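# Pair the matching socks and stack them flat

## Task

Identify which two of the four socks match and lay them flat on the table stacked one over the other so that toes, heels and cuffs line up; leave the remaining two socks on the table, kept away from the stacked pair and not paired with each other.

## Robot and tools

Robot: two arms, left_arm and right_arm, each mounted on a tilted plate held by a shared metal frame behind them. A 'too close' warning treats each plate and its half of the frame as part of that arm. Calibrated bases: left_arm at (-0.044, +0.231, +0.091) m, quat_wxyz (+0.968, -0.241, +0.071, -0.018); right_arm at (-0.024, -0.245, +0.091) m, quat_wxyz (+0.968, +0.243, +0.066, +0.001).

Scene frame: origin at table-top height, halfway between the arms; +x points out across the table, +z up, and left_arm sits on the +y side (arm names do not match image left/right). All positions are in metres and all orientations are quaternions written w first. On each gripper the fingers extend along its own +z axis and close along its y axis. end_effector_position is the spot between the pads, roughly 1 cm short of the fingertips.

Row format (used by execute_actions and move): 16 plain numbers, always both arms even if one stays still: left x, y, z, qw, qx, qy, qz, opening, then right x, y, z, qw, qx, qy, qz, opening. x, y, z and the quaternion are an absolute pose to reach in the scene frame, not an offset. Opening runs from -1 (closed) to +1 (fully open, 0.094 m); it is also absolute.

execute_actions(actions, cameras): actions is a list of actions; each action is a list of up to 15 rows, one row per 1/30 s control step; if fewer than 15 rows are given the last one is repeated to fill the 0.5 s action. An action is rejected for both arms if any target lies more than 0.6 m from that gripper's current position along any of the gripper's axes; the whole call is rejected if an action is malformed or its first action fails that check against the last reported state. An empty actions list just returns state and images. Every step the controller limits the command to 100 mm and 20 degrees from the measured pose, so one action may fall short; the result's 'Hand target' line shows where each arm is actually heading, and the remainder must be sent again. To hold an arm still, resend, every call, the exact pose from the last result before it stopped, plus its desired opening; to keep an orientation, repeat the same target quaternion rather than copying a drifted measured one. A 0 opening is itself a command, so resend the current one to leave a gripper unchanged.

move(target, speed, blend, opening_speed, blocking, cameras): drives each gripper in a straight line from its Hand target to the absolute pose in target (one row, or up to 15 rows differing only in pose, sharing a 10 s cap; no 0.6 m limit). speed is m/s, 0.002 to 0.5, default 0.25 (rotation capped at twice that in rad/s); one value or one per target. blend, in m, rounds corners of a list (0 = stop at each). opening_speed (0.2 or more, per second on the -1..+1 scale) ramps fingers; otherwise the opening is sent at once. Paths do not avoid obstacles or the other arm; faster moves lag, stray and hit harder. blocking=false returns after about 0.5 s while the move continues; execute_actions is refused until wait or stop ends it, and a new move replaces the running one. The 'move:' line reports done (at rest within 10 mm and 2 degrees), off_target, moving, held or fault, and limits such as paced (pose clipped) or held (steps withheld). Done/off_target say nothing about contact.

wait(seconds 0 to 10): lets time pass with last commands held; returns early if a move ends. stop(): brakes a running move (needs braking room). zoom_image(camera, region [x0, y0, x1, y1] pixels, at most 504 by 504): closer view of the latest image from cam_high, cam_left_wrist or cam_right_wrist (all 672x504). finished_scene(scene=1): ends the task irreversibly; the goal must hold with the robot let go.

Result lines: end_effector_position and end_effector_quat_wxyz per arm (can be a bit off at long reach); Hand target; Tool commands; grip_measured on the opening scale (may read up to ~1.6 mm wide when empty; last Joint positions value is the opening in metres); joint torques (include arm weight, noisy; joints 1 to 3 wrap sign at ±28 N m); grip_effort_nm (motor effort, negative closing, not a pad force); 'pose unreachable' when the clearance check withheld a command; MOTOR HOT above 75 °C and OVER-TEMPERATURE FAULT at 90 °C, which folds that arm away for good. Friction can leave a gripper about 1 cm off its commanded pose in free air. Joint ranges (rad): waist -2.618..3.054, shoulder 0..3.142, elbow 0..3.142 (straight 2.901), wrist pitch and yaw -1.571..1.571, wrist roll -2.094..2.094. Camera calibration (K, distortion, T_world_to_cam) is given per camera and may be slightly off; wrist images can lag during motion.

Grasping: to release, command well above grip_measured; squeezing well below first-contact reading reaches full force (~50-62 N per pad), which crushes soft items.

Avoid: socks leaving the table, drops, releasing moving items, fast impacts, hard presses, arm-to-arm contact (the clearance check does not protect grippers or wrist cameras from each other), and long stretched-out holds or pushes into unreachable poses that overheat motors. Smooth, efficient motion is preferred.

Each tool is called after ">>>" as name(argument=value, ...), one argument or row to a line, values as JSON.

## Session

>>> execute_actions(
  actions=[],
)

Scene clock: 0.00 s.
left_arm: end_effector_position=(+0.3305, -0.0462, +0.3415) grip_measured=+1.000 grip_effort_nm=n/a end_effector_quat_wxyz=(+0.332, +0.365, +0.866, +0.084) | right_arm: end_effector_position=(+0.5671, -0.4240, +0.1073) grip_measured=+1.000 grip_effort_nm=n/a end_effector_quat_wxyz=(+0.255, +0.030, +0.966, +0.029)
Joint positions: left_arm=[-1.069 2.35 2.179 -1.221 -0.887 -0.033 0.094] | right_arm=[-0.147 2.208 2.058 -0.683 0.269 -0.325 0.094]
Joint velocities: left_arm=[-0.002 0.002 0.007 0.007 -0.022 0.051 0] | right_arm=[-0.012 -0.007 -0.037 -0.007 -0.125 0.066 0]
Joint torques (N m): no reading
Heat: left arm: 34 °C; right arm: 31 °C.
Hand target: left_arm +0.3295, -0.0456, +0.3534; +0.345, +0.358, +0.864, +0.079 | right_arm +0.5690, -0.4202, +0.1133; +0.260, +0.026, +0.965, +0.032
Tool commands: left_gripper/opening=+1.0 right_gripper/opening=+1.0

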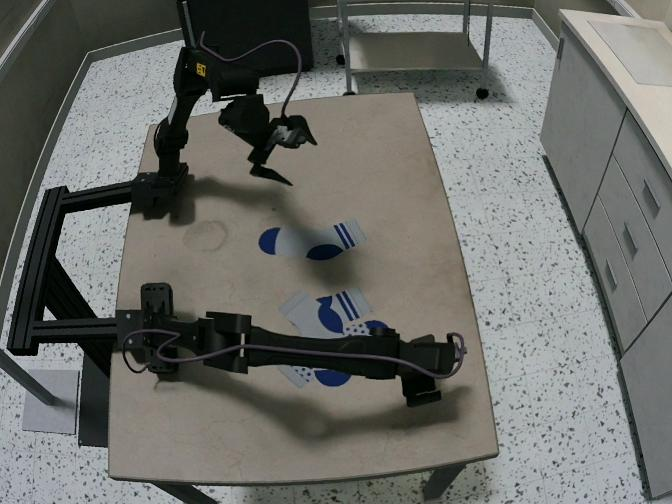

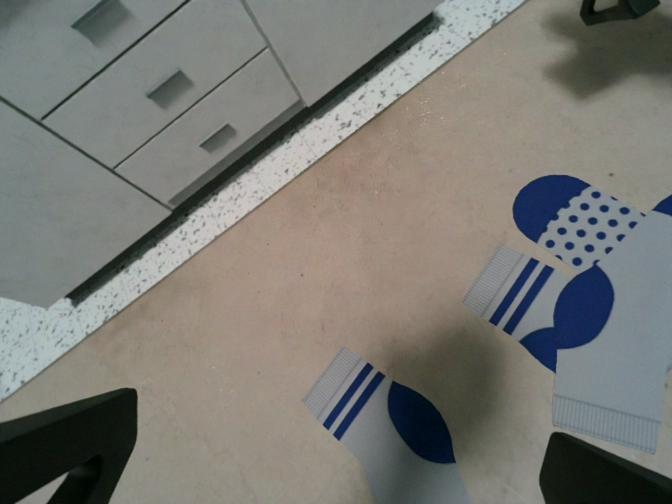

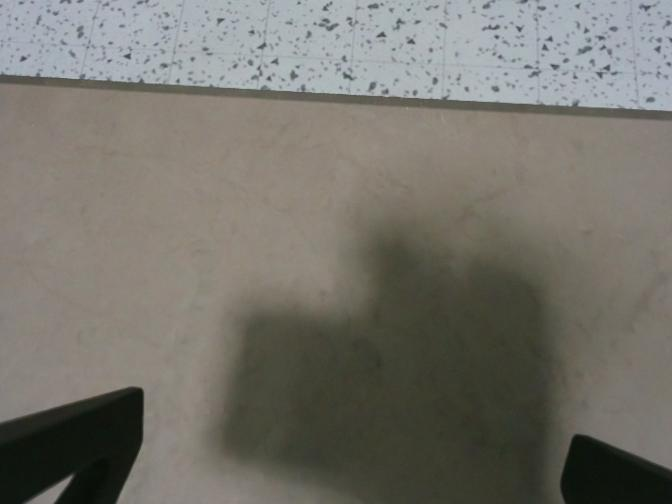

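>>> move(
  target=[0.25,0.2,0.36,0.26,0,0.966,0,1,0.2,-0.5,0.25,0.26,0,0.966,0,1],
)

>>> zoom_image(
  camera="cam_high",
  region=[200, 180, 460, 420],
)

Scene clock: 5.73 s.
left_arm: end_effector_position=(+0.2536, +0.1973, +0.3650) grip_measured=+1.000 grip_effort_nm=-0.017 end_effector_quat_wxyz=(+0.276, +0.003, +0.961, -0.022) | right_arm: end_effector_position=(+0.1985, -0.5041, +0.2463) grip_measured=+1.000 grip_effort_nm=-0.022 end_effector_quat_wxyz=(+0.254, +0.001, +0.967, -0.009)
Joint positions: left_arm=[-0.985 1.576 1.64 -1.559 -0.815 -0.834 0.094] | right_arm=[-0.735 0.874 1.202 -1.091 -0.097 -0.821 0.094]
Joint velocities: left_arm=[-0.002 0.007 -0.002 0.022 0.037 -0.081 0] | right_arm=[-0.007 0.007 -0.012 -0.051 0.007 -0.037 0]
Joint torques (N m): left_arm=[-1.85 -1.63 4.38 0.75 -0.21 -0.08] | right_arm=[-0.05 -4.64 7.27 0.86 -0.36 -0.07]
Heat: left arm: 35 °C; right arm: 32 °C.
Hand target: left_arm +0.2525, +0.2000, +0.3627; +0.273, +0.004, +0.962, -0.016 | right_arm +0.1971, -0.5011, +0.2490; +0.256, -0.003, +0.967, -0.002
Off the commanded pose: left_arm 0.007 m, 3 deg | right_arm 0.006 m, 1 deg.
joint sent to its limit (left arm) — joint 4 (wrist pitch), lower limit. The joint targets are off in position, not in orientation.
move: off_target (left_arm)
camera_calibration:
cam_left_wrist: T_world_to_cam=[[0.0825944, -0.990873, 0.106536, 0.137176], [-0.950321, -0.110501, -0.290997, 0.412326], [0.300113, -0.0772084, -0.950774, 0.372777], [0, 0, 0, 1]] pos_world=[0.268637, 0.210268, 0.459798]
cam_right_wrist: T_world_to_cam=[[0.11357, -0.991653, 0.0610485, -0.533225], [-0.967443, -0.124368, -0.220425, 0.220635], [0.226178, -0.0340272, -0.973492, 0.267509], [0, 0, 0, 1]] pos_world=[0.213506, -0.492232, 0.341604]

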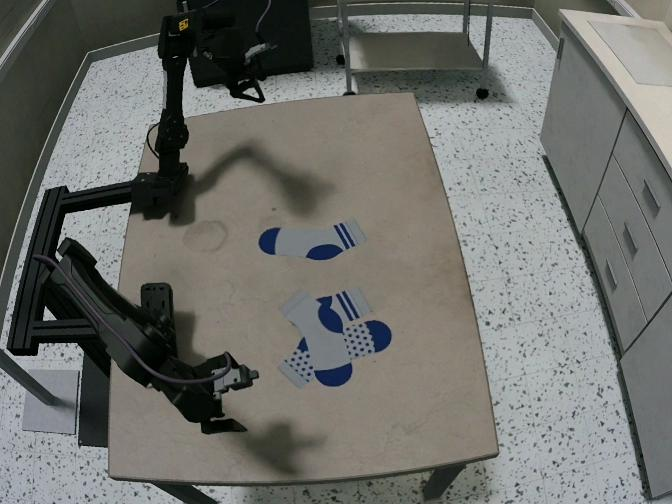

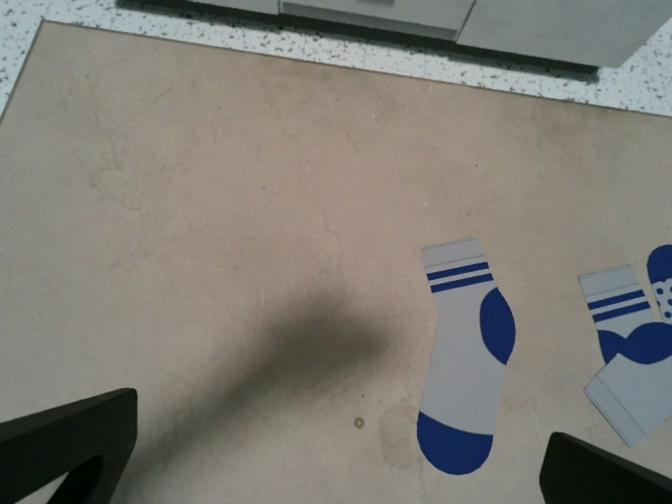

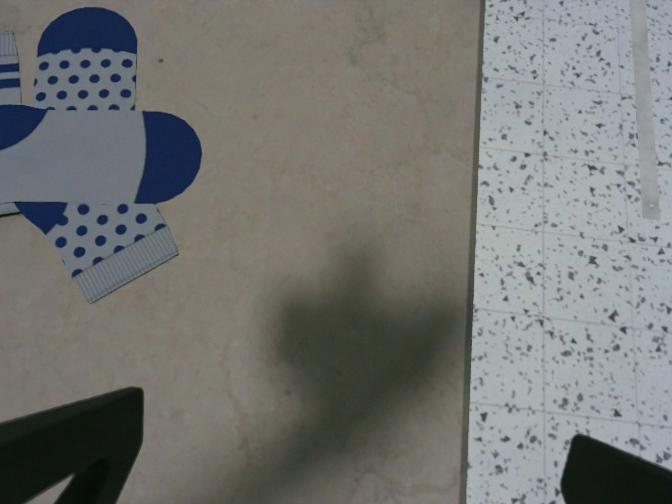

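Scaled by 1.938.

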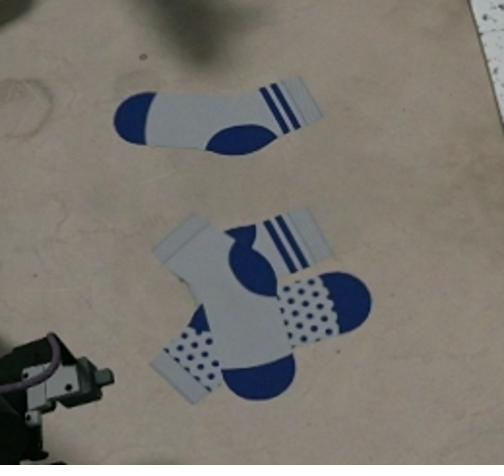

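>>> move(
  target=[0.25,0.2,0.36,0.26,0,0.966,0,1,0.26,-0.21,0.27,0.26,0,0.966,0,1],
  cameras=["cam_right_wrist"],
)

>>> zoom_image(
  camera="cam_right_wrist",
  region=[130, 0, 630, 504],
)

Scene clock: 16.43 s.
left_arm: end_effector_position=(+0.2518, +0.1968, +0.3606) grip_measured=+1.000 grip_effort_nm=-0.022 end_effector_quat_wxyz=(+0.272, +0.003, +0.962, -0.018) | right_arm: end_effector_position=(+0.2613, -0.2044, +0.2631) grip_measured=+1.000 grip_effort_nm=-0.022 end_effector_quat_wxyz=(+0.262, +0.002, +0.965, +0.012)
Joint positions: left_arm=[-0.985 1.576 1.624 -1.559 -0.815 -0.845 0.094] | right_arm=[0.891 1.434 1.12 -1.118 0.789 0.701 0.094]
Joint velocities: left_arm=[0.012 0.017 0.007 0.007 0.022 -0.022 0] | right_arm=[-0.022 0.022 -0.012 -0.007 -0.066 -0.007 0]
Joint torques (N m): left_arm=[-2.14 -2.19 4.4 0.79 -0.24 -0.11] | right_arm=[3.21 -2.17 8.32 0.86 0.35 0.07]
Heat: left arm: 35 °C; right arm: 33 °C.
Hand target: left_arm +0.2503, +0.2002, +0.3596; +0.272, +0.003, +0.962, -0.013 | right_arm +0.2637, -0.2055, +0.2718; +0.270, +0.005, +0.963, +0.011
Off the commanded pose: left_arm 0.004 m, 3 deg | right_arm 0.009 m, 1 deg.
joint sent to its limit (left arm) — joint 4 (wrist pitch), lower limit. The joint targets still meet the commanded pose.
move: off_target (left_arm)
camera_calibration:
cam_right_wrist: T_world_to_cam=[[0.12201, -0.992294, 0.0216014, -0.236149], [-0.962462, -0.123603, -0.241637, 0.326797], [0.242445, 0.00869176, -0.970126, 0.283407], [0, 0, 0, 1]] pos_world=[0.274632, -0.1964, 0.359008]
Images, in order (width x height): cam_right_wrist 672x504.

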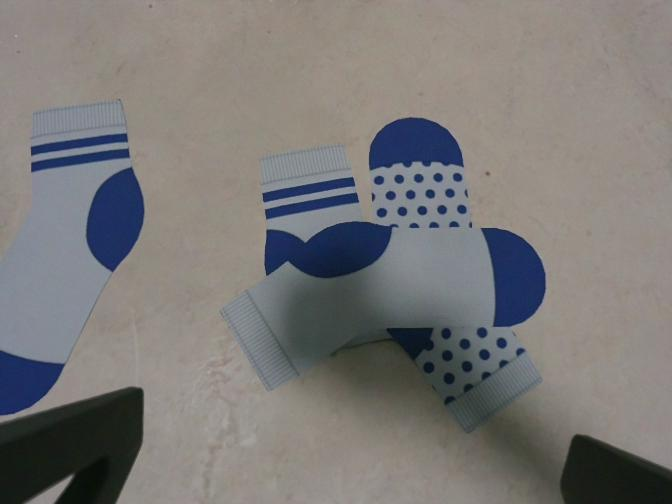

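Scaled by 1.000.

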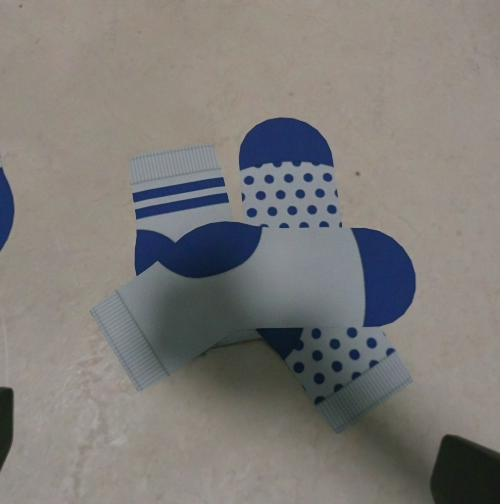

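>>> move(
  target=[0.25,0.2,0.36,0.26,0,0.966,0,1,0.362,-0.35,0.13,0,-0.707,0.707,0,1],
  cameras=["cam_high","cam_right_wrist"],
)

Scene clock: 37.30 s.
left_arm: end_effector_position=(+0.2518, +0.1968, +0.3606) grip_measured=+1.000 grip_effort_nm=-0.017 end_effector_quat_wxyz=(+0.272, +0.002, +0.962, -0.018) | right_arm: end_effector_position=(+0.3613, -0.3521, +0.1283) grip_measured=+1.000 grip_effort_nm=-0.027 end_effector_quat_wxyz=(+0.003, +0.703, -0.711, +0.012)
Joint positions: left_arm=[-0.985 1.576 1.624 -1.559 -0.815 -0.845 0.094] | right_arm=[0.059 1.836 1.524 -1.132 0.518 -1.532 0.094]
Joint velocities: left_arm=[-0.002 0.007 -0.012 -0.037 0.051 0.007 0] | right_arm=[-0.012 -0.002 -0.007 0.022 0.081 -0.007 0]
Joint torques (N m): left_arm=[-1.99 -1.84 4.33 0.77 -0.27 -0.11] | right_arm=[4.29 -7.72 7.38 0.16 0.04 -0.05]
Heat: left arm: 35 °C; right arm: 35 °C.
Hand target: left_arm +0.2503, +0.2000, +0.3596; +0.272, +0.003, +0.962, -0.013 | right_arm +0.3629, -0.3526, +0.1275; +0.010, +0.708, -0.706, +0.008
Off the commanded pose: left_arm 0.004 m, 3 deg | right_arm 0.003 m, 2 deg.
joint sent to its limit (left arm) — joint 4 (wrist pitch), lower limit. The joint targets still meet the commanded pose.
move: off_target (left_arm)
camera_calibration:
cam_right_wrist: T_world_to_cam=[[0.993448, 0.11375, -0.0110394, -0.313237], [0.111714, -0.946193, 0.303709, -0.375547], [0.0241015, -0.302953, -0.952701, 0.0966179], [0, 0, 0, 1]] pos_world=[0.35081, -0.290439, 0.202647]
Images, in order (width x height): cam_high 672x504, cam_right_wrist 672x504.

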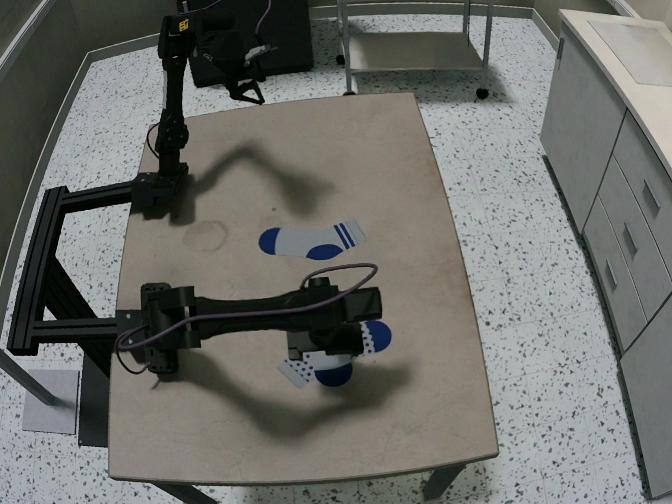

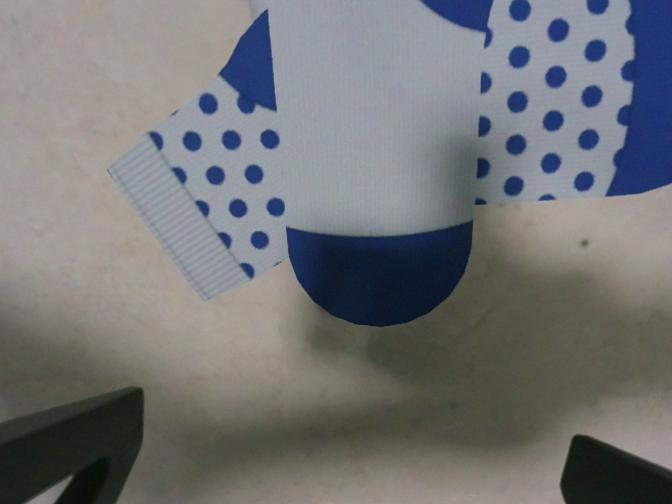

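>>> move(
  target=[0.25,0.2,0.36,0.26,0,0.966,0,1,0.379,-0.366,0.03,0,-0.707,0.707,0,0.1],
  cameras=["cam_high","cam_right_wrist"],
  speed=0.12,
)

>>> move(
  target=[0.25,0.2,0.36,0.26,0,0.966,0,1,0.379,-0.366,0.012,0,-0.707,0.707,0,0.1],
  cameras=["cam_high","cam_right_wrist"],
  speed=0.05,
)

Scene clock: 44.80 s.
left_arm: end_effector_position=(+0.2518, +0.1968, +0.3606) grip_measured=+1.000 grip_effort_nm=-0.017 end_effector_quat_wxyz=(+0.272, +0.002, +0.962, -0.018) | right_arm: end_effector_position=(+0.3835, -0.3747, +0.0396) grip_measured=+0.102 grip_effort_nm=-0.125 end_effector_quat_wxyz=(+0.001, +0.700, -0.714, +0.012)
Joint positions: left_arm=[-0.985 1.576 1.624 -1.559 -0.815 -0.845 0.094] | right_arm=[-0.107 1.981 1.459 -0.827 0.486 -1.713 0.052]
Joint velocities: left_arm=[-0.017 0.007 -0.002 0.022 -0.051 -0.037 0] | right_arm=[-0.007 -0.022 -0.007 0.007 -0.051 0.007 0]
Joint torques (N m): left_arm=[-1.92 -1.84 4.45 0.78 -0.25 -0.06] | right_arm=[4.72 -9.25 3.95 0.57 -0.11 -0.12]
Heat: left arm: 35 °C; right arm: 35 °C.
Hand target: left_arm +0.2503, +0.2000, +0.3596; +0.272, +0.003, +0.962, -0.013 | right_arm +0.3794, -0.3667, +0.0299; +0.002, +0.707, -0.707, +0.000
Off the commanded pose: left_arm 0.004 m, 3 deg | right_arm 0.014 m, 2 deg.
joint sent to its limit (left arm) — joint 4 (wrist pitch), lower limit. The joint targets still meet the commanded pose.
move: off_target (left_arm, right_arm)
camera_calibration:
cam_right_wrist: T_world_to_cam=[[0.994258, 0.106784, -0.00694836, -0.336791], [0.103916, -0.947975, 0.300906, -0.36999], [0.025545, -0.2999, -0.953629, 0.00533188], [0, 0, 0, 1]] pos_world=[0.373169, -0.313179, 0.114077]
Images, in order (width x height): cam_high 672x504, cam_right_wrist 672x504.

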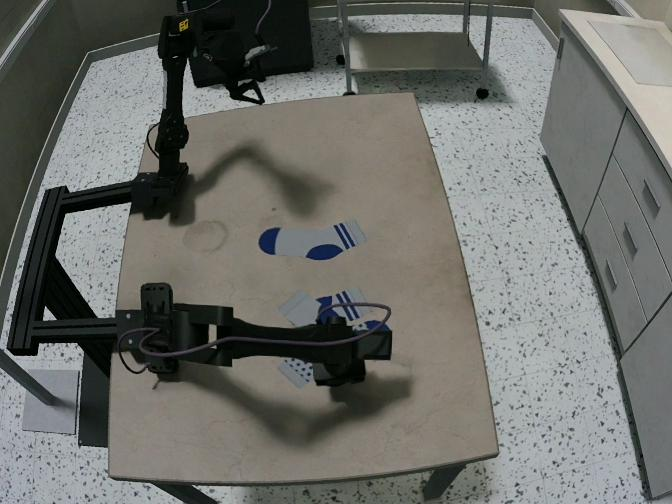

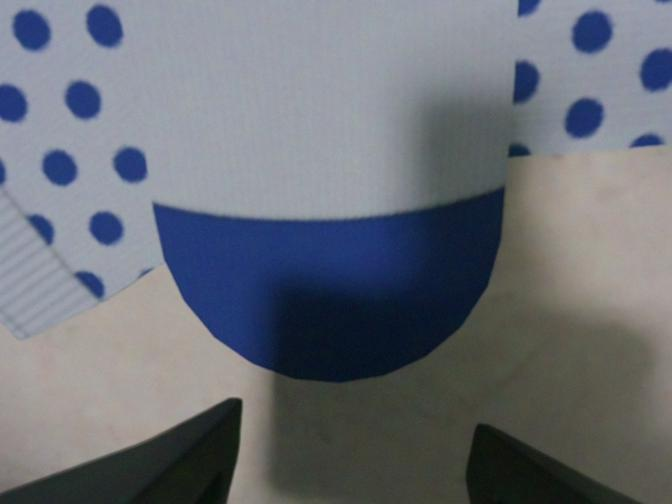

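Scene clock: 45.83 s.
left_arm: end_effector_position=(+0.2518, +0.1968, +0.3606) grip_measured=+1.000 grip_effort_nm=-0.017 end_effector_quat_wxyz=(+0.272, +0.002, +0.962, -0.018) | right_arm: end_effector_position=(+0.3848, -0.3739, +0.0236) grip_measured=+0.102 grip_effort_nm=-0.125 end_effector_quat_wxyz=(-0.003, +0.700, -0.714, +0.014)
Joint positions: left_arm=[-0.985 1.576 1.624 -1.559 -0.815 -0.845 0.094] | right_arm=[-0.125 2.004 1.431 -0.76 0.479 -1.737 0.052]
Joint velocities: left_arm=[0.002 0.002 -0.002 -0.007 -0.022 0.037 0] | right_arm=[-0.002 0.012 0.007 0.022 -0.007 0.037 0]
Joint torques (N m): left_arm=[-2.04 -2.02 4.27 0.76 -0.22 -0.06] | right_arm=[4.49 -9.09 3.75 0.6 -0.11 -0.07]
Heat: left arm: 35 °C; right arm: 34 °C.
Hand target: left_arm +0.2503, +0.2000, +0.3596; +0.272, +0.003, +0.962, -0.013 | right_arm +0.3789, -0.3661, +0.0120; +0.000, +0.707, -0.707, +0.000
Off the commanded pose: left_arm 0.004 m, 3 deg | right_arm 0.015 m, 2 deg.
joint sent to its limit (left arm) — joint 4 (wrist pitch), lower limit. The joint targets still meet the commanded pose.
move: off_target (left_arm, right_arm)
camera_calibration:
cam_right_wrist: T_world_to_cam=[[0.99424, 0.107177, 0.000752584, -0.338272], [0.102019, -0.9485, 0.299899, -0.36406], [0.032856, -0.298094, -0.953971, -0.0118481], [0, 0, 0, 1]] pos_world=[0.373854, -0.312588, 0.0981329]
Images, in order (width x height): cam_high 672x504, cam_right_wrist 672x504.

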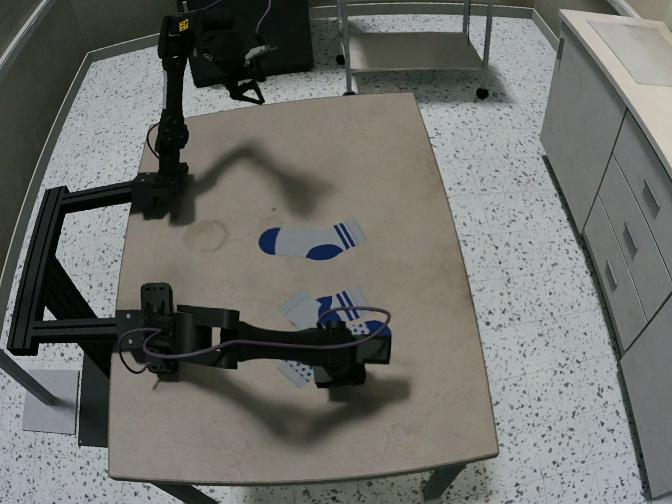

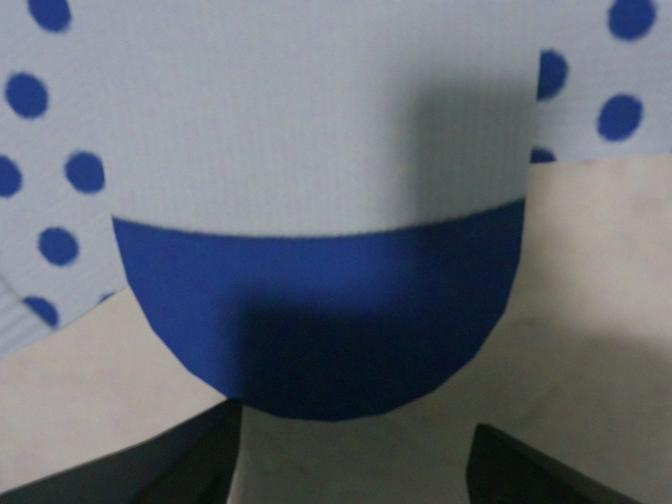

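>>> move(
  target=[
    [0.25,0.2,0.36,0.26,0,0.966,0,1,0.373,-0.338,0.017,0,-0.707,0.707,0,0.1],
    [0.25,0.2,0.36,0.26,0,0.966,0,1,0.373,-0.338,0.004,0,-0.707,0.707,0,0.1],
  ],
  cameras=["cam_right_wrist"],
  speed=0.05,
)

Scene clock: 50.57 s.
left_arm: end_effector_position=(+0.2518, +0.1968, +0.3606) grip_measured=+1.000 grip_effort_nm=-0.017 end_effector_quat_wxyz=(+0.272, +0.002, +0.962, -0.018) | right_arm: end_effector_position=(+0.3786, -0.3469, +0.0181) grip_measured=+0.102 grip_effort_nm=-0.129 end_effector_quat_wxyz=(-0.006, +0.703, -0.711, +0.010)
Joint positions: left_arm=[-0.985 1.576 1.624 -1.559 -0.815 -0.845 0.094] | right_arm=[-0.075 2.012 1.37 -0.719 0.481 -1.688 0.052]
Joint velocities: left_arm=[-0.017 -0.007 -0.002 0.051 -0.022 -0.007 0] | right_arm=[-0.017 0.002 -0.002 -0.037 -0.022 -0.007 -0.001]
Joint torques (N m): left_arm=[-2.13 -1.91 4.34 0.75 -0.25 -0.08] | right_arm=[4.85 -8.31 3.3 0.74 -0.02 0.02]
Heat: left arm: 35 °C; right arm: 34 °C.
Hand target: left_arm +0.2503, +0.2000, +0.3596; +0.272, +0.003, +0.962, -0.013 | right_arm +0.3730, -0.3378, +0.0043; +0.000, +0.707, -0.707, +0.000
Off the commanded pose: left_arm 0.004 m, 3 deg | right_arm 0.018 m, 2 deg.
joint sent to its limit (left arm) — joint 4 (wrist pitch), lower limit. The joint targets still meet the commanded pose.
move: off_target (left_arm, right_arm)
camera_calibration:
cam_right_wrist: T_world_to_cam=[[0.993438, 0.114368, 0.000630159, -0.332226], [0.109239, -0.950492, 0.290914, -0.339346], [0.0338702, -0.288937, -0.956749, -0.00599862], [0, 0, 0, 1]] pos_world=[0.367319, -0.286283, 0.0931908]
Images, in order (width x height): cam_right_wrist 672x504.

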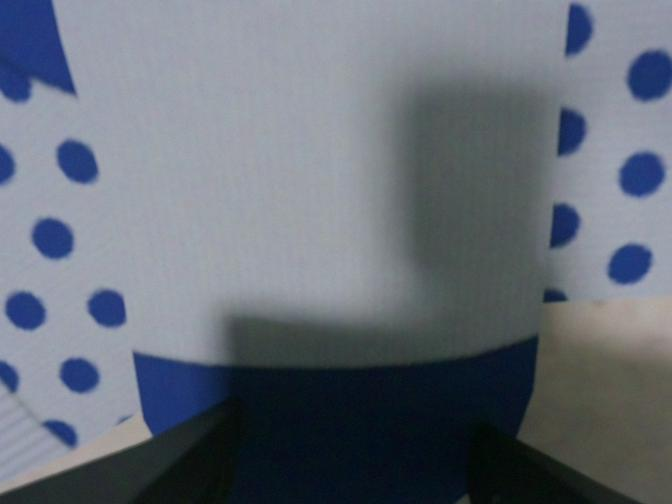

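>>> move(
  target=[
    [0.25,0.2,0.36,0.26,0,0.966,0,1,0.373,-0.338,-0.008,0,-0.707,0.707,0,0.1],
  ],
  cameras=["cam_right_wrist"],
  speed=0.04,
)

Scene clock: 53.60 s.
left_arm: end_effector_position=(+0.2518, +0.1968, +0.3606) grip_measured=+1.000 grip_effort_nm=-0.012 end_effector_quat_wxyz=(+0.272, +0.002, +0.962, -0.018) | right_arm: end_effector_position=(+0.3787, -0.3466, +0.0172) grip_measured=+0.102 grip_effort_nm=-0.125 end_effector_quat_wxyz=(-0.006, +0.704, -0.710, +0.012)
Joint positions: left_arm=[-0.985 1.576 1.624 -1.559 -0.815 -0.845 0.094] | right_arm=[-0.075 2.012 1.366 -0.712 0.481 -1.692 0.052]
Joint velocities: left_arm=[-0.007 0.007 -0.007 -0.022 0.051 -0.037 0] | right_arm=[-0.002 -0.012 -0.007 0.007 0.022 -0.037 0.001]
Joint torques (N m): left_arm=[-2.19 -1.92 4.27 0.73 -0.25 -0.09] | right_arm=[3.71 -6.65 2.62 1.11 -0.07 -0.11]
Heat: left arm: 35 °C; right arm: 34 °C.
Hand target: left_arm +0.2503, +0.2000, +0.3596; +0.272, +0.003, +0.962, -0.013 | right_arm +0.3718, -0.3381, -0.0067; +0.000, +0.707, -0.707, +0.000
Off the commanded pose: left_arm 0.004 m, 3 deg | right_arm 0.027 m, 2 deg.
joint sent to its limit (left arm) — joint 4 (wrist pitch), lower limit. The joint targets still meet the commanded pose.
move: off_target (left_arm, right_arm)
camera_calibration:
cam_right_wrist: T_world_to_cam=[[0.993157, 0.116748, 0.00304544, -0.331457], [0.110766, -0.94989, 0.292302, -0.339232], [0.0370186, -0.289964, -0.956321, -0.00827475], [0, 0, 0, 1]] pos_world=[0.36707, -0.285935, 0.0922541]
Images, in order (width x height): cam_right_wrist 672x504.

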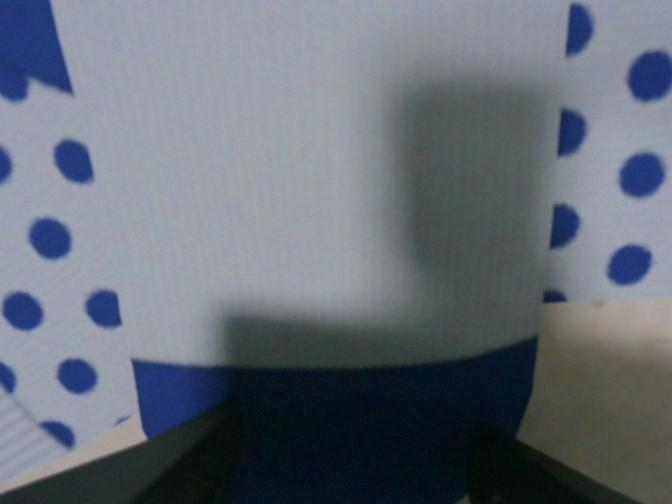

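>>> move(
  target=[
    [0.25,0.2,0.36,0.26,0,0.966,0,1,0.373,-0.338,-0.006,0,-0.707,0.707,0,-1],
  ],
  cameras=["cam_right_wrist"],
  speed=0.04,
  opening_speed=1,
)

>>> move(
  target=[
    [0.25,0.2,0.36,0.26,0,0.966,0,1,0.373,-0.338,0.07,0,-0.707,0.707,0,-1],
  ],
  speed=0.12,
)

Scene clock: 57.90 s.
left_arm: end_effector_position=(+0.2518, +0.1968, +0.3606) grip_measured=+1.000 grip_effort_nm=-0.012 end_effector_quat_wxyz=(+0.272, +0.002, +0.962, -0.018) | right_arm: end_effector_position=(+0.3806, -0.3469, +0.0172) grip_measured=-0.972 grip_effort_nm=-0.999 end_effector_quat_wxyz=(-0.008, +0.702, -0.712, +0.015)
Joint positions: left_arm=[-0.985 1.576 1.624 -1.559 -0.815 -0.845 0.094] | right_arm=[-0.075 2.012 1.365 -0.703 0.482 -1.692 0.001]
Joint velocities: left_arm=[-0.007 -0.012 -0.002 -0.007 -0.007 -0.037 0] | right_arm=[-0.017 -0.007 -0.002 0.007 -0.081 -0.037 -0.001]
Joint torques (N m): left_arm=[-1.96 -1.88 4.38 0.78 -0.27 -0.07] | right_arm=[3.89 -6.9 2.81 0.95 -0.07 -0.08]
Heat: left arm: 35 °C; right arm: 33 °C.
Hand target: left_arm +0.2503, +0.2000, +0.3596; +0.272, +0.003, +0.962, -0.013 | right_arm +0.3718, -0.3382, -0.0050; +0.001, +0.707, -0.707, +0.000
Off the commanded pose: left_arm 0.004 m, 3 deg | right_arm 0.026 m, 2 deg.
joint sent to its limit (left arm) — joint 4 (wrist pitch), lower limit. The joint targets still meet the commanded pose.
move: off_target (left_arm, right_arm)
camera_calibration:
cam_right_wrist: T_world_to_cam=[[0.993525, 0.113126, 0.0105343, -0.334863], [0.105038, -0.949904, 0.294364, -0.337575], [0.0433066, -0.291351, -0.955635, -0.0113281], [0, 0, 0, 1]] pos_world=[0.368643, -0.286083, 0.0920719]
Images, in order (width x height): cam_right_wrist 672x504.

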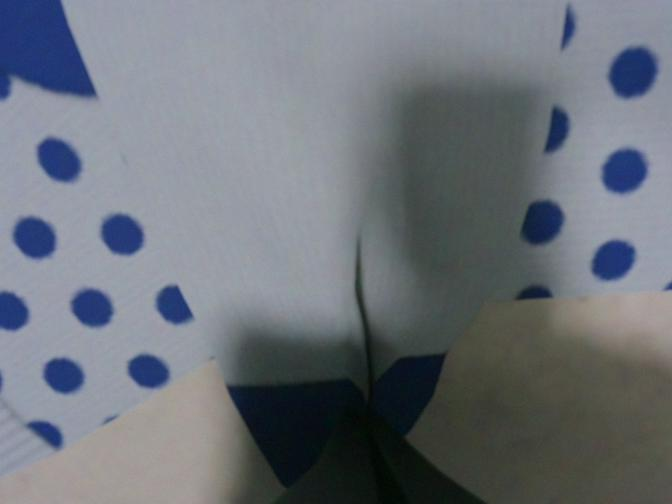

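Scene clock: 59.33 s.
left_arm: end_effector_position=(+0.2518, +0.1968, +0.3606) grip_measured=+1.000 grip_effort_nm=-0.022 end_effector_quat_wxyz=(+0.272, +0.002, +0.962, -0.018) | right_arm: end_effector_position=(+0.3685, -0.3379, +0.0574) grip_measured=-0.975 grip_effort_nm=-1.053 end_effector_quat_wxyz=(+0.007, +0.708, -0.706, -0.005)
Joint positions: left_arm=[-0.985 1.576 1.624 -1.559 -0.815 -0.845 0.094] | right_arm=[-0.007 1.961 1.428 -0.909 0.491 -1.605 0.001]
Joint velocities: left_arm=[0.022 -0.002 -0.002 -0.022 -0.051 -0.051 0] | right_arm=[-0.002 -0.017 0.002 -0.022 -0.081 -0.007 -0.001]
Joint torques (N m): left_arm=[-1.96 -1.83 4.33 0.77 -0.28 -0.07] | right_arm=[5.94 -12 6.39 0.09 -0.02 0.1]
Heat: left arm: 35 °C; right arm: 33 °C.
Hand target: left_arm +0.2503, +0.2000, +0.3596; +0.272, +0.003, +0.962, -0.013 | right_arm +0.3728, -0.3379, +0.0700; -0.001, +0.707, -0.707, +0.001
Off the commanded pose: left_arm 0.004 m, 3 deg | right_arm 0.013 m, 1 deg.
joint sent to its limit (left arm) — joint 4 (wrist pitch), lower limit. The joint targets still meet the commanded pose.
move: off_target (left_arm, right_arm)
camera_calibration:
cam_left_wrist: T_world_to_cam=[[0.0861587, -0.991456, 0.097933, 0.13962], [-0.952301, -0.11084, -0.284317, 0.407488], [0.292743, -0.0687653, -0.953715, 0.370345], [0, 0, 0, 1]] pos_world=[0.267606, 0.20906, 0.455386]
cam_right_wrist: T_world_to_cam=[[0.990976, 0.128189, -0.0391638, -0.315357], [0.134034, -0.949945, 0.282206, -0.349645], [-0.00102776, -0.284909, -0.958554, 0.0488848], [0, 0, 0, 1]] pos_world=[0.359426, -0.27779, 0.13318]

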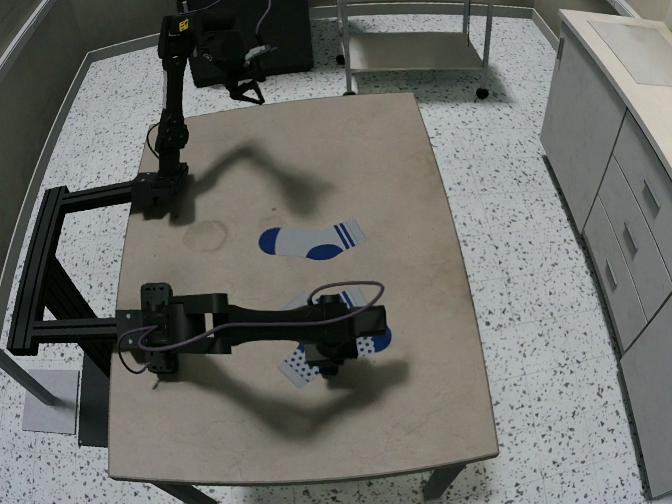

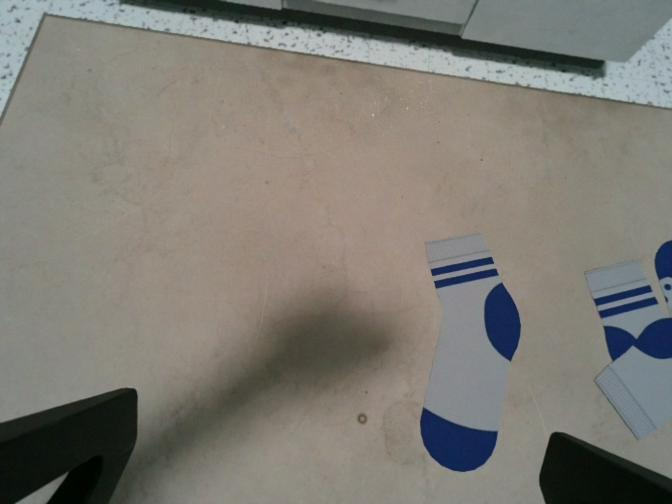

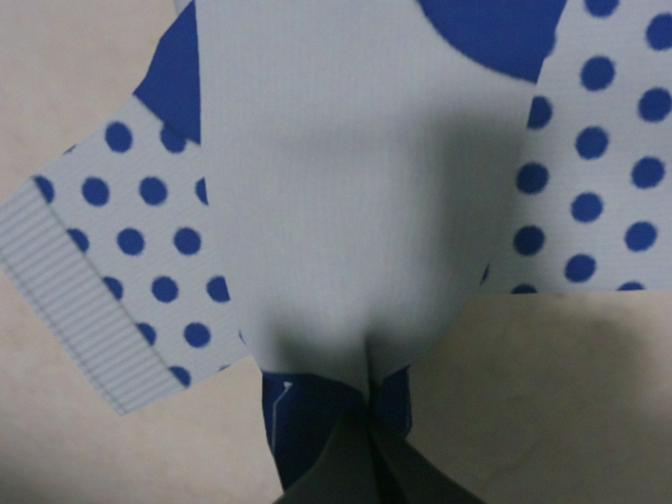

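>>> move(
  target=[
    [0.25,0.2,0.36,0.26,0,0.966,0,1,0.34,-0.36,0.31,0,-0.707,0.707,0,-1],
    [0.25,0.2,0.36,0.26,0,0.966,0,1,0.30,-0.47,0.29,0,-0.707,0.707,0,-1],
  ],
  speed=0.2,
  blend=0.03,
)

>>> move(
  target=[
    [0.25,0.2,0.36,0.26,0,0.966,0,1,0.54,-0.47,0.035,0,-0.707,0.707,0,-1],
  ],
  speed=0.2,
)

Scene clock: 67.27 s.
left_arm: end_effector_position=(+0.2518, +0.1968, +0.3606) grip_measured=+1.000 grip_effort_nm=-0.022 end_effector_quat_wxyz=(+0.272, +0.002, +0.962, -0.018) | right_arm: end_effector_position=(+0.3012, -0.4689, +0.2809) grip_measured=-0.975 grip_effort_nm=-1.048 end_effector_quat_wxyz=(-0.046, +0.702, -0.706, +0.079)
Joint positions: left_arm=[-0.985 1.576 1.624 -1.559 -0.815 -0.845 0.094] | right_arm=[-0.045 1.504 1.856 -1.547 0.506 -1.748 0.001]
Joint velocities: left_arm=[0.002 0.007 -0.007 0.095 0.037 -0.037 0] | right_arm=[-0.012 0.022 -0.012 -0.022 -0.007 0.022 -0.001]
Joint torques (N m): left_arm=[-2.09 -1.95 4.29 0.76 -0.28 -0.09] | right_arm=[2.73 -8.47 6.75 0.5 -0.11 -0.07]
Heat: left arm: 35 °C; right arm: 34 °C.
Hand target: left_arm +0.2503, +0.2000, +0.3596; +0.272, +0.003, +0.962, -0.013 | right_arm +0.2961, -0.4706, +0.2898; -0.055, +0.703, -0.705, +0.082
Off the commanded pose: left_arm 0.004 m, 3 deg | right_arm 0.009 m, 11 deg.
joint sent to its limit (left arm) — joint 4 (wrist pitch), lower limit. The joint targets still meet the commanded pose.
joint sent to its limit (right arm) — joint 4 (wrist pitch), lower limit. The joint targets are off in position and orientation.
move: off_target (left_arm, right_arm)
camera_calibration:
cam_left_wrist: T_world_to_cam=[[0.0861587, -0.991456, 0.097933, 0.13962], [-0.952301, -0.11084, -0.284317, 0.407488], [0.292743, -0.0687653, -0.953715, 0.370345], [0, 0, 0, 1]] pos_world=[0.267606, 0.20906, 0.455386]
cam_right_wrist: T_world_to_cam=[[0.981008, 0.124231, 0.148961, -0.274873], [0.066376, -0.936623, 0.343995, -0.518867], [0.182255, -0.327574, -0.92708, 0.141629], [0, 0, 0, 1]] pos_world=[0.27828, -0.40544, 0.350734]

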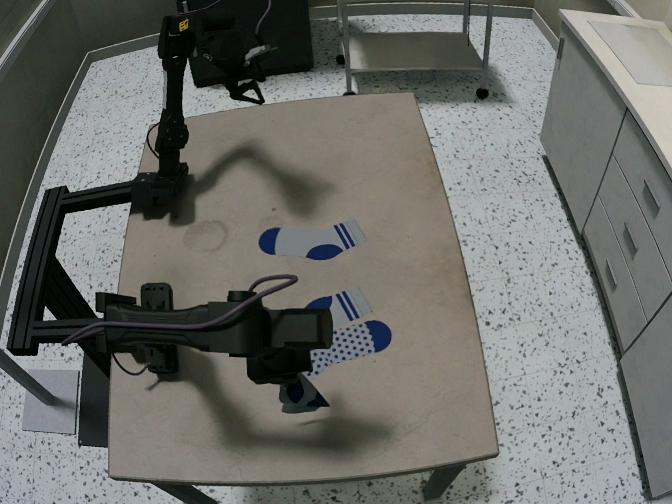

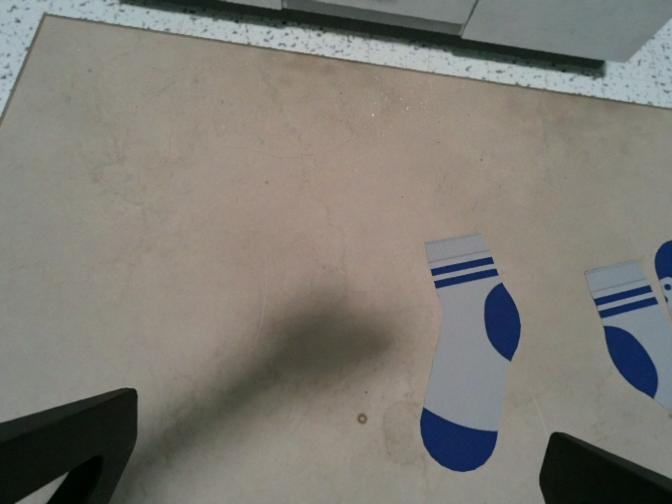

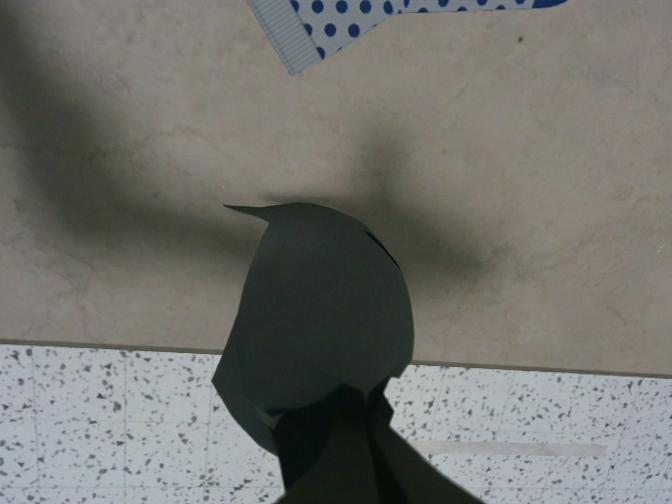

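Scene clock: 69.77 s.
left_arm: end_effector_position=(+0.2518, +0.1968, +0.3606) grip_measured=+1.000 grip_effort_nm=-0.017 end_effector_quat_wxyz=(+0.272, +0.002, +0.962, -0.018) | right_arm: end_effector_position=(+0.5345, -0.4704, +0.0392) grip_measured=-0.975 grip_effort_nm=-1.048 end_effector_quat_wxyz=(-0.030, +0.705, -0.705, +0.078)
Joint positions: left_arm=[-0.985 1.576 1.624 -1.559 -0.815 -0.845 0.094] | right_arm=[-0.225 2.675 2.855 -1.307 0.46 -1.933 0.001]
Joint velocities: left_arm=[0.007 -0.002 0.007 0.022 -0.051 -0.007 0] | right_arm=[-0.007 -0.002 0.002 0.007 -0.022 -0.066 0]
Joint torques (N m): left_arm=[-2.02 -1.7 4.33 0.75 -0.29 -0.12] | right_arm=[6.22 -13.96 7.82 0.81 -0.1 -0.06]
Heat: left arm: 35 °C; right arm: 34 °C.
Hand target: left_arm +0.2503, +0.2000, +0.3596; +0.272, +0.003, +0.962, -0.013 | right_arm +0.5394, -0.4691, +0.0354; -0.037, +0.705, -0.704, +0.082
Off the commanded pose: left_arm 0.004 m, 3 deg | right_arm 0.007 m, 10 deg.
elbow stopped short (right arm): the move would have taken joint 3 (elbow) straighter than the controller allows.
joint sent to its limit (left arm) — joint 4 (wrist pitch), lower limit. The joint targets still meet the commanded pose.
move: off_target (left_arm, right_arm)
camera_calibration:
cam_left_wrist: T_world_to_cam=[[0.0861587, -0.991456, 0.097933, 0.13962], [-0.952301, -0.11084, -0.284317, 0.407488], [0.292743, -0.0687653, -0.953715, 0.370345], [0, 0, 0, 1]] pos_world=[0.267606, 0.20906, 0.455386]
cam_right_wrist: T_world_to_cam=[[0.983899, 0.129812, 0.122844, -0.465404], [0.0773588, -0.928945, 0.362044, -0.455568], [0.161113, -0.346712, -0.924031, -0.123222], [0, 0, 0, 1]] pos_world=[0.513006, -0.405506, 0.108247]

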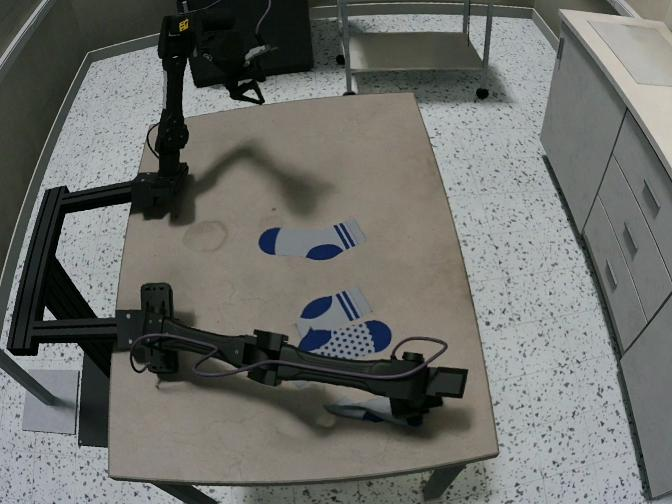

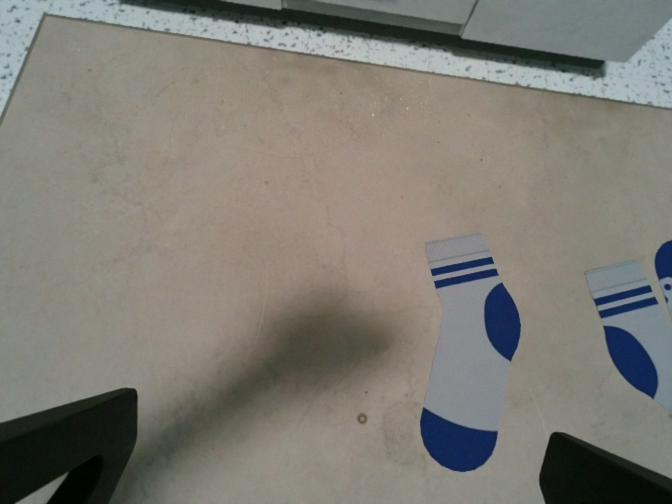

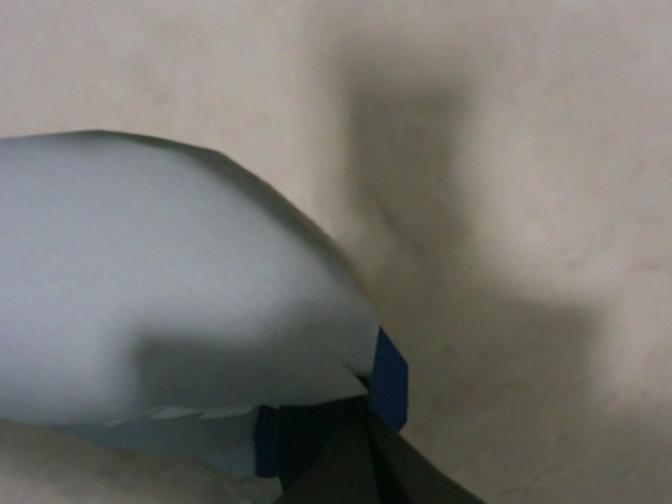

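>>> move(
  target=[
    [0.25,0.2,0.36,0.26,0,0.966,0,1,0.545,-0.47,0.018,0,-0.707,0.707,0,-1],
  ],
  speed=0.1,
  cameras=[],
)

>>> move(
  target=[
    [0.25,0.2,0.36,0.26,0,0.966,0,1,0.545,-0.47,0.018,0,-0.707,0.707,0,0.3],
  ],
  cameras=[],
  opening_speed=1.5,
)

>>> move(
  target=[
    [0.25,0.2,0.36,0.26,0,0.966,0,1,0.5,-0.47,0.13,0,-0.707,0.707,0,0.3],
    [0.25,0.2,0.36,0.26,0,0.966,0,1,0.24,-0.23,0.27,0.26,0,0.966,0,0.3],
  ],
  blend=0.04,
)

Scene clock: 75.23 s.
left_arm: end_effector_position=(+0.2518, +0.1968, +0.3606) grip_measured=+1.000 grip_effort_nm=-0.022 end_effector_quat_wxyz=(+0.272, +0.002, +0.962, -0.018) | right_arm: end_effector_position=(+0.5403, -0.4738, +0.0289) grip_measured=-0.975 grip_effort_nm=-1.048 end_effector_quat_wxyz=(-0.035, +0.702, -0.706, +0.086)
Joint positions: left_arm=[-0.985 1.576 1.624 -1.559 -0.815 -0.845 0.094] | right_arm=[-0.237 2.694 2.855 -1.263 0.453 -1.948 0.001]
Joint velocities: left_arm=[-0.007 -0.002 0.002 0.007 0.007 -0.007 0] | right_arm=[0.002 0.007 -0.007 -0.051 -0.007 -0.007 0]
Joint torques (N m): left_arm=[-2.04 -1.88 4.18 0.74 -0.24 -0.08] | right_arm=[6.11 -13.04 7.87 0.87 -0.14 -0.06]
Heat: left arm: 35 °C; right arm: 35 °C.
Hand target: left_arm +0.2503, +0.2000, +0.3596; +0.272, +0.003, +0.962, -0.013 | right_arm +0.5439, -0.4697, +0.0182; -0.039, +0.704, -0.704, +0.085
Off the commanded pose: left_arm 0.004 m, 3 deg | right_arm 0.012 m, 11 deg.
elbow stopped short (right arm): the move would have taken joint 3 (elbow) straighter than the controller allows.
joint sent to its limit (left arm) — joint 4 (wrist pitch), lower limit. The joint targets still meet the commanded pose.
move: off_target (left_arm, right_arm)
No camera images: "cameras" was empty.

Scene clock: 76.33 s.
left_arm: end_effector_position=(+0.2518, +0.1968, +0.3606) grip_measured=+1.000 grip_effort_nm=-0.017 end_effector_quat_wxyz=(+0.272, +0.002, +0.962, -0.018) | right_arm: end_effector_position=(+0.5422, -0.4744, +0.0298) grip_measured=+0.298 grip_effort_nm=0.095 end_effector_quat_wxyz=(-0.037, +0.701, -0.707, +0.089)
Joint positions: left_arm=[-0.985 1.576 1.624 -1.559 -0.815 -0.845 0.094] | right_arm=[-0.237 2.694 2.857 -1.256 0.451 -1.949 0.061]
Joint velocities: left_arm=[-0.002 0.007 0.002 -0.037 0.066 0.007 0] | right_arm=[-0.012 -0.002 0.012 0.051 -0.037 -0.095 0]
Joint torques (N m): left_arm=[-1.96 -1.89 4.18 0.77 -0.25 -0.07] | right_arm=[6.08 -13.01 7.69 0.8 -0.1 -0.07]
Heat: left arm: 35 °C; right arm: 35 °C.
Hand target: left_arm +0.2503, +0.2000, +0.3596; +0.272, +0.003, +0.962, -0.013 | right_arm +0.5439, -0.4697, +0.0180; -0.039, +0.704, -0.704, +0.085
Off the commanded pose: left_arm 0.004 m, 3 deg | right_arm 0.013 m, 11 deg.
elbow stopped short (right arm): the move would have taken joint 3 (elbow) straighter than the controller allows.
joint sent to its limit (left arm) — joint 4 (wrist pitch), lower limit. The joint targets still meet the commanded pose.
move: off_target (left_arm, right_arm)
No camera images: "cameras" was empty.

Scene clock: 81.13 s.
left_arm: end_effector_position=(+0.2518, +0.1968, +0.3606) grip_measured=+1.000 grip_effort_nm=-0.017 end_effector_quat_wxyz=(+0.272, +0.002, +0.962, -0.018) | right_arm: end_effector_position=(+0.2435, -0.2258, +0.2701) grip_measured=+0.298 grip_effort_nm=0.081 end_effector_quat_wxyz=(+0.264, +0.009, +0.964, +0.021)
Joint positions: left_arm=[-0.985 1.576 1.624 -1.559 -0.815 -0.845 0.094] | right_arm=[0.909 1.329 1.094 -1.199 0.783 0.733 0.061]
Joint velocities: left_arm=[-0.007 0.017 -0.002 0.007 -0.007 0.007 0] | right_arm=[-0.007 -0.022 -0.012 -0.022 0.007 0.022 0]
Joint torques (N m): left_arm=[-2.26 -1.94 4.36 0.74 -0.23 -0.1] | right_arm=[2.97 -1.03 6.32 0.86 0.33 0.1]
Heat: left arm: 35 °C; right arm: 35 °C.
Hand target: left_arm +0.2503, +0.2000, +0.3596; +0.272, +0.003, +0.962, -0.013 | right_arm +0.2417, -0.2273, +0.2714; +0.265, +0.004, +0.964, +0.013
Off the commanded pose: left_arm 0.004 m, 3 deg | right_arm 0.005 m, 3 deg.
elbow stopped short (right arm): the move would have taken joint 3 (elbow) straighter than the controller allows.
joint sent to its limit (left arm) — joint 4 (wrist pitch), lower limit. The joint targets still meet the commanded pose.
move: off_target (left_arm, right_arm)
camera_calibration:
cam_left_wrist: T_world_to_cam=[[0.0861587, -0.991456, 0.097933, 0.13962], [-0.952301, -0.11084, -0.284317, 0.407488], [0.292743, -0.0687653, -0.953715, 0.370345], [0, 0, 0, 1]] pos_world=[0.267606, 0.20906, 0.455386]
cam_right_wrist: T_world_to_cam=[[0.11268, -0.993631, 0.000770834, -0.24778], [-0.962974, -0.109395, -0.246402, 0.31326], [0.244917, 0.0270223, -0.969167, 0.297997], [0, 0, 0, 1]] pos_world=[0.256597, -0.219985, 0.366188]

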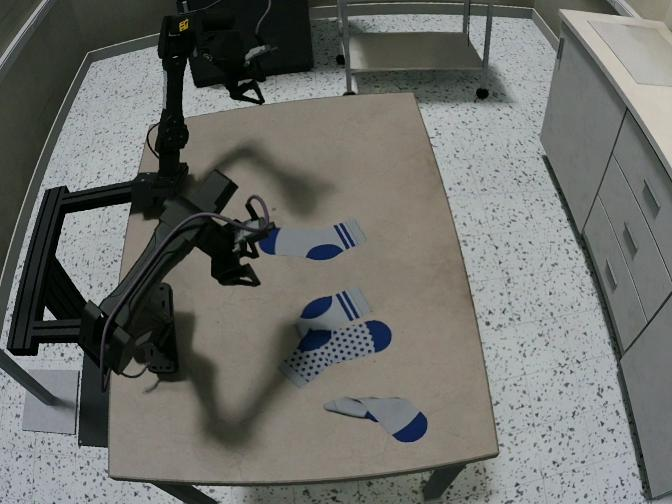

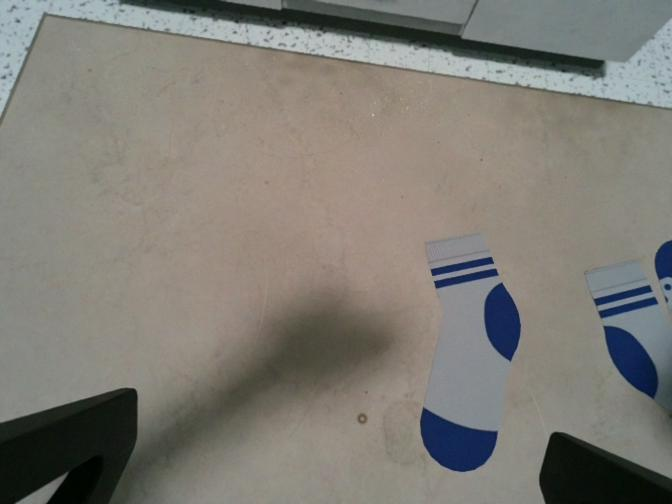

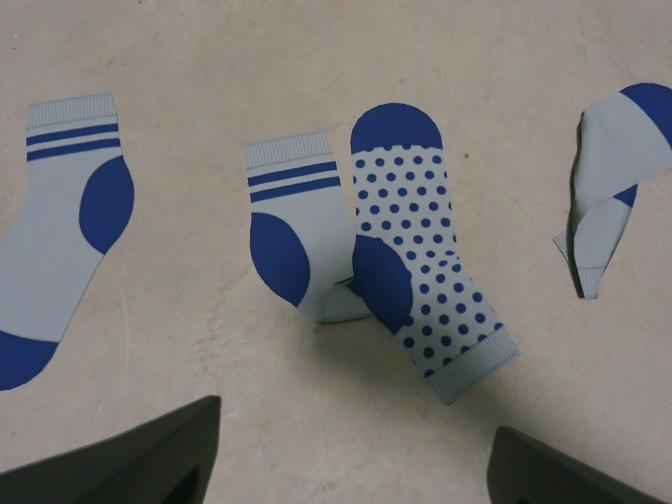

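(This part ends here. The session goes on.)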